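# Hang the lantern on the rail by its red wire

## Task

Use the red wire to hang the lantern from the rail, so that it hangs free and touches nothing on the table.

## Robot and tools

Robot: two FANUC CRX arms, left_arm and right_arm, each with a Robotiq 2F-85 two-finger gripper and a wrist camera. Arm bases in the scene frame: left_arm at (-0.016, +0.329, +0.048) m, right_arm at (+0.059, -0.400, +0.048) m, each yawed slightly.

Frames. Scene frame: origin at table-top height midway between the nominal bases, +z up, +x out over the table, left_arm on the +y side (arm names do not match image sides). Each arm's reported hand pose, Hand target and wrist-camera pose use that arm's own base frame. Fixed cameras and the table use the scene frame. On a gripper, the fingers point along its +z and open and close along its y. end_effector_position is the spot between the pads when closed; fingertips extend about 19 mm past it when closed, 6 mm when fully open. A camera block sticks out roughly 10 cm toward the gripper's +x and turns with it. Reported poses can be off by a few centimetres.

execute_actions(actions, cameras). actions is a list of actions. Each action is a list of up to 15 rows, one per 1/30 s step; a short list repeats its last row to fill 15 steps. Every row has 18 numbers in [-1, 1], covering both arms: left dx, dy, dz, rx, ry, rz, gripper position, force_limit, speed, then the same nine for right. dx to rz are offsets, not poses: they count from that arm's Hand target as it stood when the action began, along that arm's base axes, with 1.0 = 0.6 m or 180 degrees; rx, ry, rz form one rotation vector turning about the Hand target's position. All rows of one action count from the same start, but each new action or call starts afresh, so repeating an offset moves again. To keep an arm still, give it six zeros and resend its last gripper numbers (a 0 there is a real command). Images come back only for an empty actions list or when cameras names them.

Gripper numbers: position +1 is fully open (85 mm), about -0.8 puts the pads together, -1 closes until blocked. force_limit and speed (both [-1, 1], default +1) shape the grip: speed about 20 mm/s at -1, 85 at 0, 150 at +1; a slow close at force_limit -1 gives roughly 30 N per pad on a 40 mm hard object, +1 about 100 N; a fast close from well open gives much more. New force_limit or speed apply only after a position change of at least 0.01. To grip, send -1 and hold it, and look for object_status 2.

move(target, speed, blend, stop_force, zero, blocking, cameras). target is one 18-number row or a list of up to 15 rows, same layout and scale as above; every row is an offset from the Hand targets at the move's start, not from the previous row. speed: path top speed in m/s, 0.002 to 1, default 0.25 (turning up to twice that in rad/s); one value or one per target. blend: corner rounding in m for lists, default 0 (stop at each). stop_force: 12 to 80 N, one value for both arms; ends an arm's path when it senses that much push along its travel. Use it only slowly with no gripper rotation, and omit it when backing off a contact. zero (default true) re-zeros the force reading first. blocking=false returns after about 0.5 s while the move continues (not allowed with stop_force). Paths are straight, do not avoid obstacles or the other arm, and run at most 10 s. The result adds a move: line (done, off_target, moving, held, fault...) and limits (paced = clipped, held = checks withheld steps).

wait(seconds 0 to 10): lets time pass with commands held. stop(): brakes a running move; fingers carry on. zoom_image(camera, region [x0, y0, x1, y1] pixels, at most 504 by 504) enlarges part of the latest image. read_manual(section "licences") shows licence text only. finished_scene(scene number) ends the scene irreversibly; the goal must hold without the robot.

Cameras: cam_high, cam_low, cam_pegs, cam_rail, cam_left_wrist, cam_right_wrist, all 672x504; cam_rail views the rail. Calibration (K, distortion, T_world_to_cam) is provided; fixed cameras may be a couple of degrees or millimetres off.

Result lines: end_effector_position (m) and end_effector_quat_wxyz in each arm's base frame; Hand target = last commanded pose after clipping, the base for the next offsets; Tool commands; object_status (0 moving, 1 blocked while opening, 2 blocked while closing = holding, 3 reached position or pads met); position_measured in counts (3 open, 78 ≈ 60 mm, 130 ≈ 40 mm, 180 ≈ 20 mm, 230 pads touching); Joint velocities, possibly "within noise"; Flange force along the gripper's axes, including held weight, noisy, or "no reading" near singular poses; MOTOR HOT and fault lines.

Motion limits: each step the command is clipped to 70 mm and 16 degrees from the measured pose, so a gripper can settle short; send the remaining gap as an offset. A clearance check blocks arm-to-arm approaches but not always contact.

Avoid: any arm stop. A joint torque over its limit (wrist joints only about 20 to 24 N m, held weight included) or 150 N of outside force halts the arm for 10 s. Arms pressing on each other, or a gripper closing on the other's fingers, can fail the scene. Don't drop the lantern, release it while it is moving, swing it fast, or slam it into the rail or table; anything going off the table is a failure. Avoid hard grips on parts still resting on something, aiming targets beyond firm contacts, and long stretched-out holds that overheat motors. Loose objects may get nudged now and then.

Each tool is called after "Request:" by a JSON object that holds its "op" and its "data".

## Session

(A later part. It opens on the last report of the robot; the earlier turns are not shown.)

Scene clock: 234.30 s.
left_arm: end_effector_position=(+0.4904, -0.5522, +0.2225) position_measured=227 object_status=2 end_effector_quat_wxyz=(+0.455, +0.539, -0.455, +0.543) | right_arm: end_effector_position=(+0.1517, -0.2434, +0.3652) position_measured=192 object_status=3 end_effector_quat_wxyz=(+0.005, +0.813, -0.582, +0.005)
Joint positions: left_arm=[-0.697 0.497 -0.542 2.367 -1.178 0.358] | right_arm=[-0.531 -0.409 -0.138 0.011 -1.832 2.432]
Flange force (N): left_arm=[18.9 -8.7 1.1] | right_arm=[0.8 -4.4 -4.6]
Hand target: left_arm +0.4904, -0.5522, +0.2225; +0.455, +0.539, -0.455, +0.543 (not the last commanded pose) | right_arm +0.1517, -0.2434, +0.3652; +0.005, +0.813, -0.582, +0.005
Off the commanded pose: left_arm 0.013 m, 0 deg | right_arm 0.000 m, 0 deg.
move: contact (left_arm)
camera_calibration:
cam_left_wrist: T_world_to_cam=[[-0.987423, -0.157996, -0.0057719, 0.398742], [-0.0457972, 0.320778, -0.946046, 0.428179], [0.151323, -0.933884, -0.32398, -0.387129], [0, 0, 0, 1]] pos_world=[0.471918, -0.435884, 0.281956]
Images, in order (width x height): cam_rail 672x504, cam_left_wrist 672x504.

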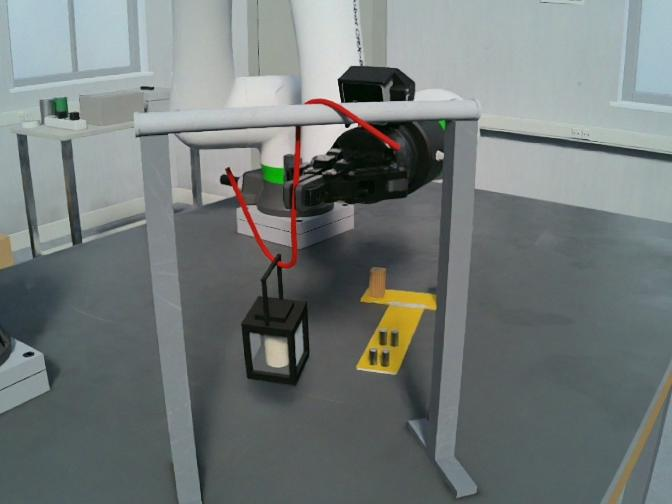

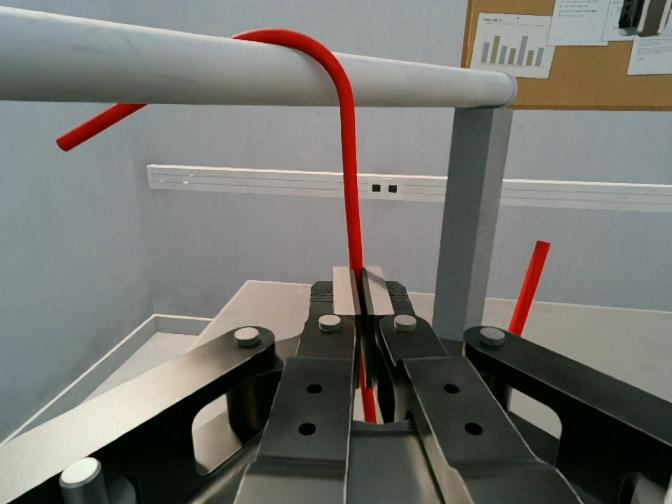

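Request:
{"op": "move", "data": {"target": [0,0,0.006,0,0,0,-1,0.5,-1, 0,0,0,0,0,0,-0.5,0.5,-1], "speed": 0.02}}

Request:
{"op": "move", "data": {"target": [[0,0,0,0,0,0,-0.6,0.5,-1, 0,0,0,0,0,0,-0.5,0.5,-1]], "cameras": ["cam_rail","cam_left_wrist"]}}

Scene clock: 235.30 s.
left_arm: end_effector_position=(+0.4903, -0.5522, +0.2260) position_measured=227 object_status=2 end_effector_quat_wxyz=(+0.455, +0.539, -0.455, +0.543) | right_arm: end_effector_position=(+0.1517, -0.2434, +0.3652) position_measured=192 object_status=3 end_effector_quat_wxyz=(+0.005, +0.813, -0.582, +0.005)
Joint positions: left_arm=[-0.696 0.49 -0.542 2.364 -1.173 0.364] | right_arm=[-0.531 -0.409 -0.138 0.011 -1.832 2.432]
Flange force (N): left_arm=[1.0 1.3 -1.2] | right_arm=[0.8 -3.9 -4.5]
Hand target: left_arm +0.4904, -0.5522, +0.2261; +0.455, +0.539, -0.455, +0.543 | right_arm +0.1517, -0.2434, +0.3652; +0.005, +0.813, -0.582, +0.005
Off the commanded pose: left_arm 0.000 m, 0 deg | right_arm 0.000 m, 0 deg.
move: done

Scene clock: 236.00 s.
left_arm: end_effector_position=(+0.4903, -0.5522, +0.2261) position_measured=204 object_status=0 end_effector_quat_wxyz=(+0.455, +0.539, -0.455, +0.543) | right_arm: end_effector_position=(+0.1517, -0.2434, +0.3652) position_measured=192 object_status=3 end_effector_quat_wxyz=(+0.005, +0.813, -0.582, +0.005)
Joint positions: left_arm=[-0.696 0.49 -0.541 2.365 -1.173 0.364] | right_arm=[-0.531 -0.409 -0.138 0.011 -1.832 2.432]
Flange force (N): left_arm=[1.4 1.6 -0.8] | right_arm=[0.8 -4.5 -4.7]
Hand target: left_arm +0.4904, -0.5522, +0.2261; +0.455, +0.539, -0.455, +0.543 | right_arm +0.1517, -0.2434, +0.3652; +0.005, +0.813, -0.582, +0.005
Off the commanded pose: left_arm 0.000 m, 0 deg | right_arm 0.000 m, 0 deg.
move: done
camera_calibration:
cam_left_wrist: T_world_to_cam=[[-0.987443, -0.157867, -0.00584863, 0.398851], [-0.0456987, 0.320889, -0.946014, 0.431671], [0.151221, -0.933867, -0.324074, -0.385847], [0, 0, 0, 1]] pos_world=[0.471918, -0.435883, 0.285656]
Images, in order (width x height): cam_rail 672x504, cam_left_wrist 672x504.

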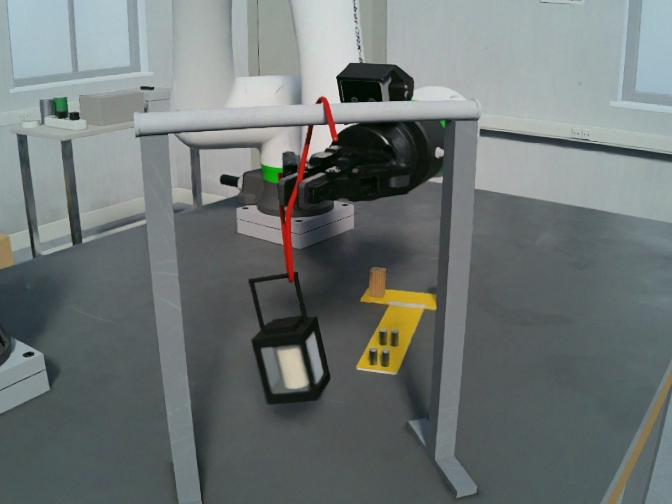

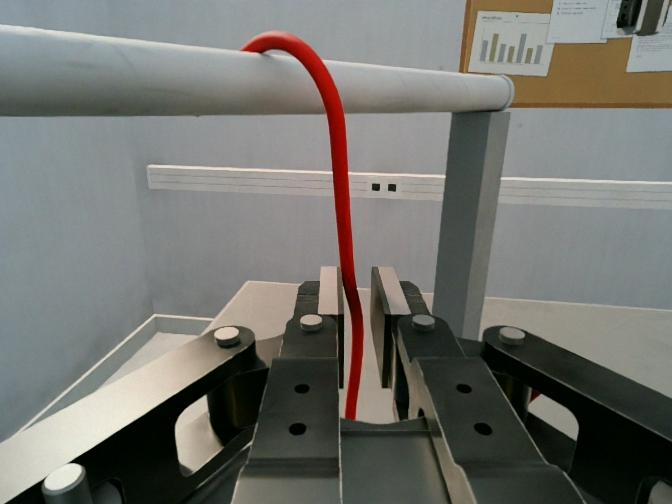

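Request:
{"op": "move", "data": {"target": [[0,0,0,0,0,0,-0.1,0.5,-1, 0,0,0,0,0,0,-0.5,0.5,-1],[-0.052,0.296,0,0,0,0,-0.1,0.5,-1, 0,0,0,0,0,0,-0.5,0.5,-1]], "speed": 0.06, "cameras": ["cam_rail","cam_low","cam_left_wrist"]}}

Request:
{"op": "wait", "data": {"seconds": 3, "cameras": ["cam_rail"]}}

Scene clock: 241.10 s.
left_arm: end_effector_position=(+0.4592, -0.3746, +0.2261) position_measured=141 object_status=3 end_effector_quat_wxyz=(+0.455, +0.539, -0.455, +0.543) | right_arm: end_effector_position=(+0.1517, -0.2434, +0.3652) position_measured=192 object_status=3 end_effector_quat_wxyz=(+0.005, +0.813, -0.582, +0.005)
Joint positions: left_arm=[-0.298 0.324 -0.844 2.009 -1.397 0.359] | right_arm=[-0.531 -0.409 -0.138 0.011 -1.832 2.432]
Flange force (N): left_arm=[2.8 1.8 -0.6] | right_arm=[0.1 -4.5 -4.5]
Hand target: left_arm +0.4592, -0.3746, +0.2261; +0.455, +0.539, -0.455, +0.543 | right_arm +0.1517, -0.2434, +0.3652; +0.005, +0.813, -0.582, +0.005
Off the commanded pose: left_arm 0.000 m, 0 deg | right_arm 0.000 m, 0 deg.
move: done
camera_calibration:
cam_left_wrist: T_world_to_cam=[[-0.987424, -0.15799, -0.00578688, 0.396022], [-0.0457958, 0.320869, -0.946016, 0.373294], [0.151318, -0.933853, -0.324069, -0.215316], [0, 0, 0, 1]] pos_world=[0.440718, -0.258284, 0.285657]
Images, in order (width x height): cam_low 672x504, cam_rail 672x504, cam_left_wrist 672x504.

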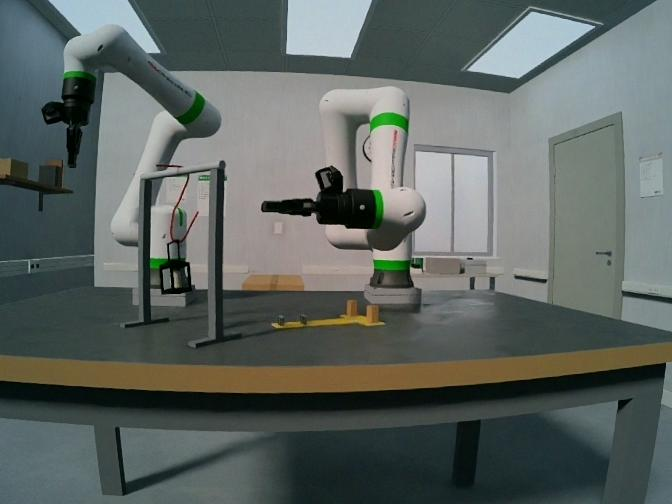

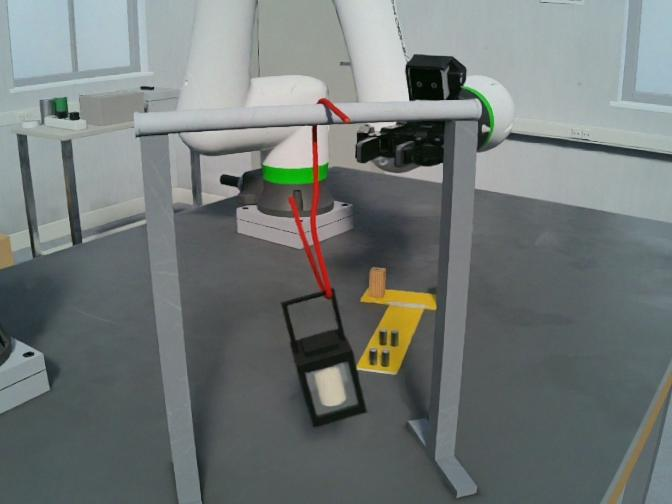

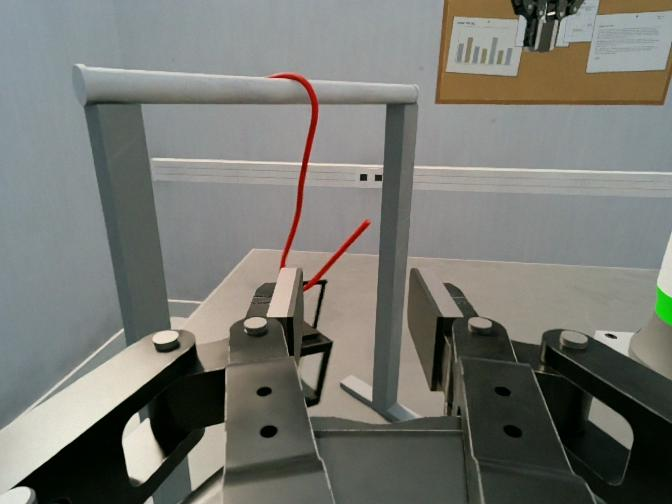

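Scene clock: 244.10 s.
left_arm: end_effector_position=(+0.4592, -0.3746, +0.2261) position_measured=141 object_status=3 end_effector_quat_wxyz=(+0.455, +0.539, -0.455, +0.543) | right_arm: end_effector_position=(+0.1517, -0.2434, +0.3652) position_measured=192 object_status=3 end_effector_quat_wxyz=(+0.005, +0.813, -0.582, +0.005)
Joint positions: left_arm=[-0.298 0.324 -0.844 2.009 -1.397 0.359] | right_arm=[-0.531 -0.409 -0.138 0.011 -1.832 2.432]
Flange force (N): left_arm=[2.6 1.9 -0.3] | right_arm=[1.2 -4.3 -4.6]
Hand target: left_arm +0.4592, -0.3746, +0.2261; +0.455, +0.539, -0.455, +0.543 | right_arm +0.1517, -0.2434, +0.3652; +0.005, +0.813, -0.582, +0.005
Tool commands: left_gripper/position=-0.1 left_gripper/force_limit=+0.5 left_gripper/speed=-1.0 right_gripper/position=-0.5 right_gripper/force_limit=+0.5 right_gripper/speed=-1.0
Off the commanded pose: left_arm 0.000 m, 0 deg | right_arm 0.000 m, 0 deg.
wait: 3.00 s; at rest by 0.17 s
Images, in order (width x height): cam_rail 672x504.

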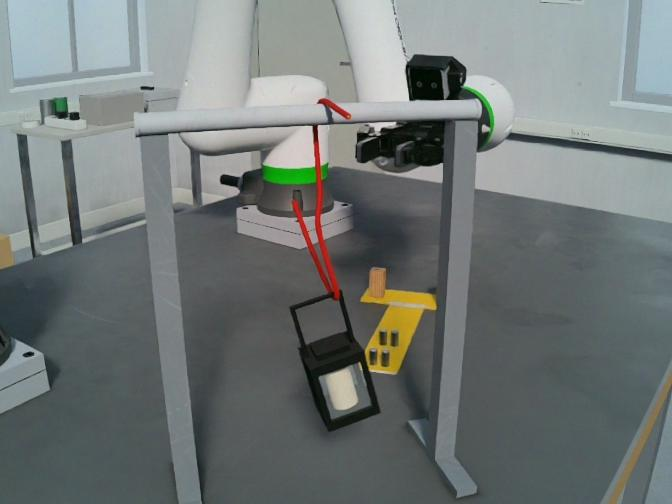

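Request:
{"op": "wait", "data": {"seconds": 4, "cameras": ["cam_rail","cam_low"]}}

Scene clock: 248.20 s.
left_arm: end_effector_position=(+0.4592, -0.3746, +0.2261) position_measured=141 object_status=3 end_effector_quat_wxyz=(+0.455, +0.539, -0.455, +0.543) | right_arm: end_effector_position=(+0.1517, -0.2434, +0.3652) position_measured=192 object_status=3 end_effector_quat_wxyz=(+0.005, +0.813, -0.582, +0.005)
Joint positions: left_arm=[-0.298 0.324 -0.844 2.009 -1.397 0.359] | right_arm=[-0.531 -0.409 -0.138 0.011 -1.832 2.432]
Flange force (N): left_arm=[3.1 1.9 -0.2] | right_arm=[0.3 -4.8 -4.5]
Hand target: left_arm +0.4592, -0.3746, +0.2261; +0.455, +0.539, -0.455, +0.543 | right_arm +0.1517, -0.2434, +0.3652; +0.005, +0.813, -0.582, +0.005
Tool commands: left_gripper/position=-0.1 left_gripper/force_limit=+0.5 left_gripper/speed=-1.0 right_gripper/position=-0.5 right_gripper/force_limit=+0.5 right_gripper/speed=-1.0
Off the commanded pose: left_arm 0.000 m, 0 deg | right_arm 0.000 m, 0 deg.
wait: 4.00 s; at rest by 0.07 s
Images, in order (width x height): cam_low 672x504, cam_rail 672x504.

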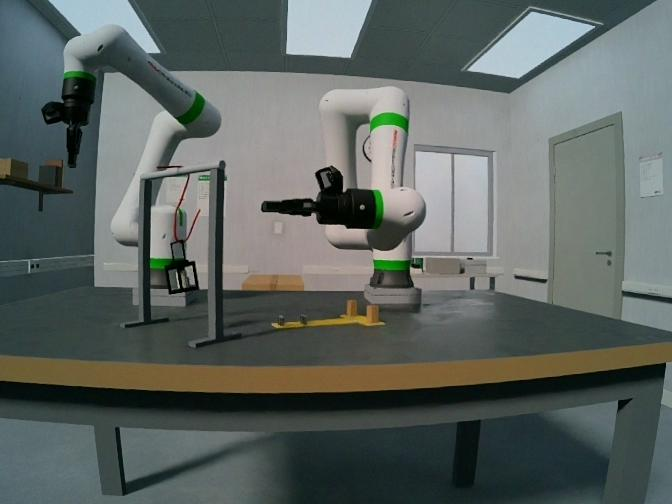

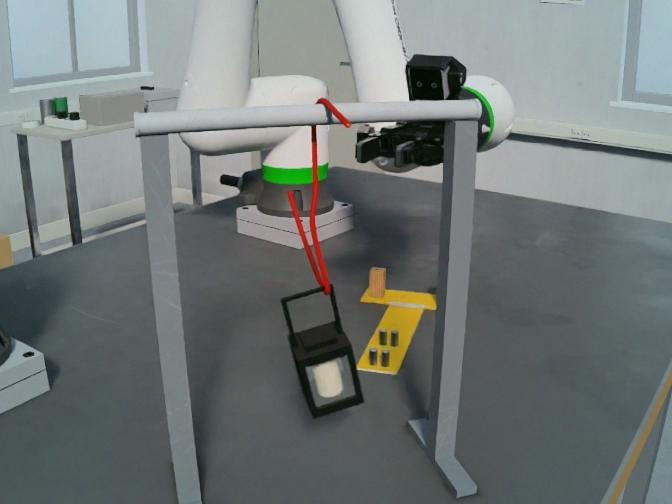

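Request:
{"op": "finished_scene", "data": {"scene": 1}}

The scene is finished: the task was done.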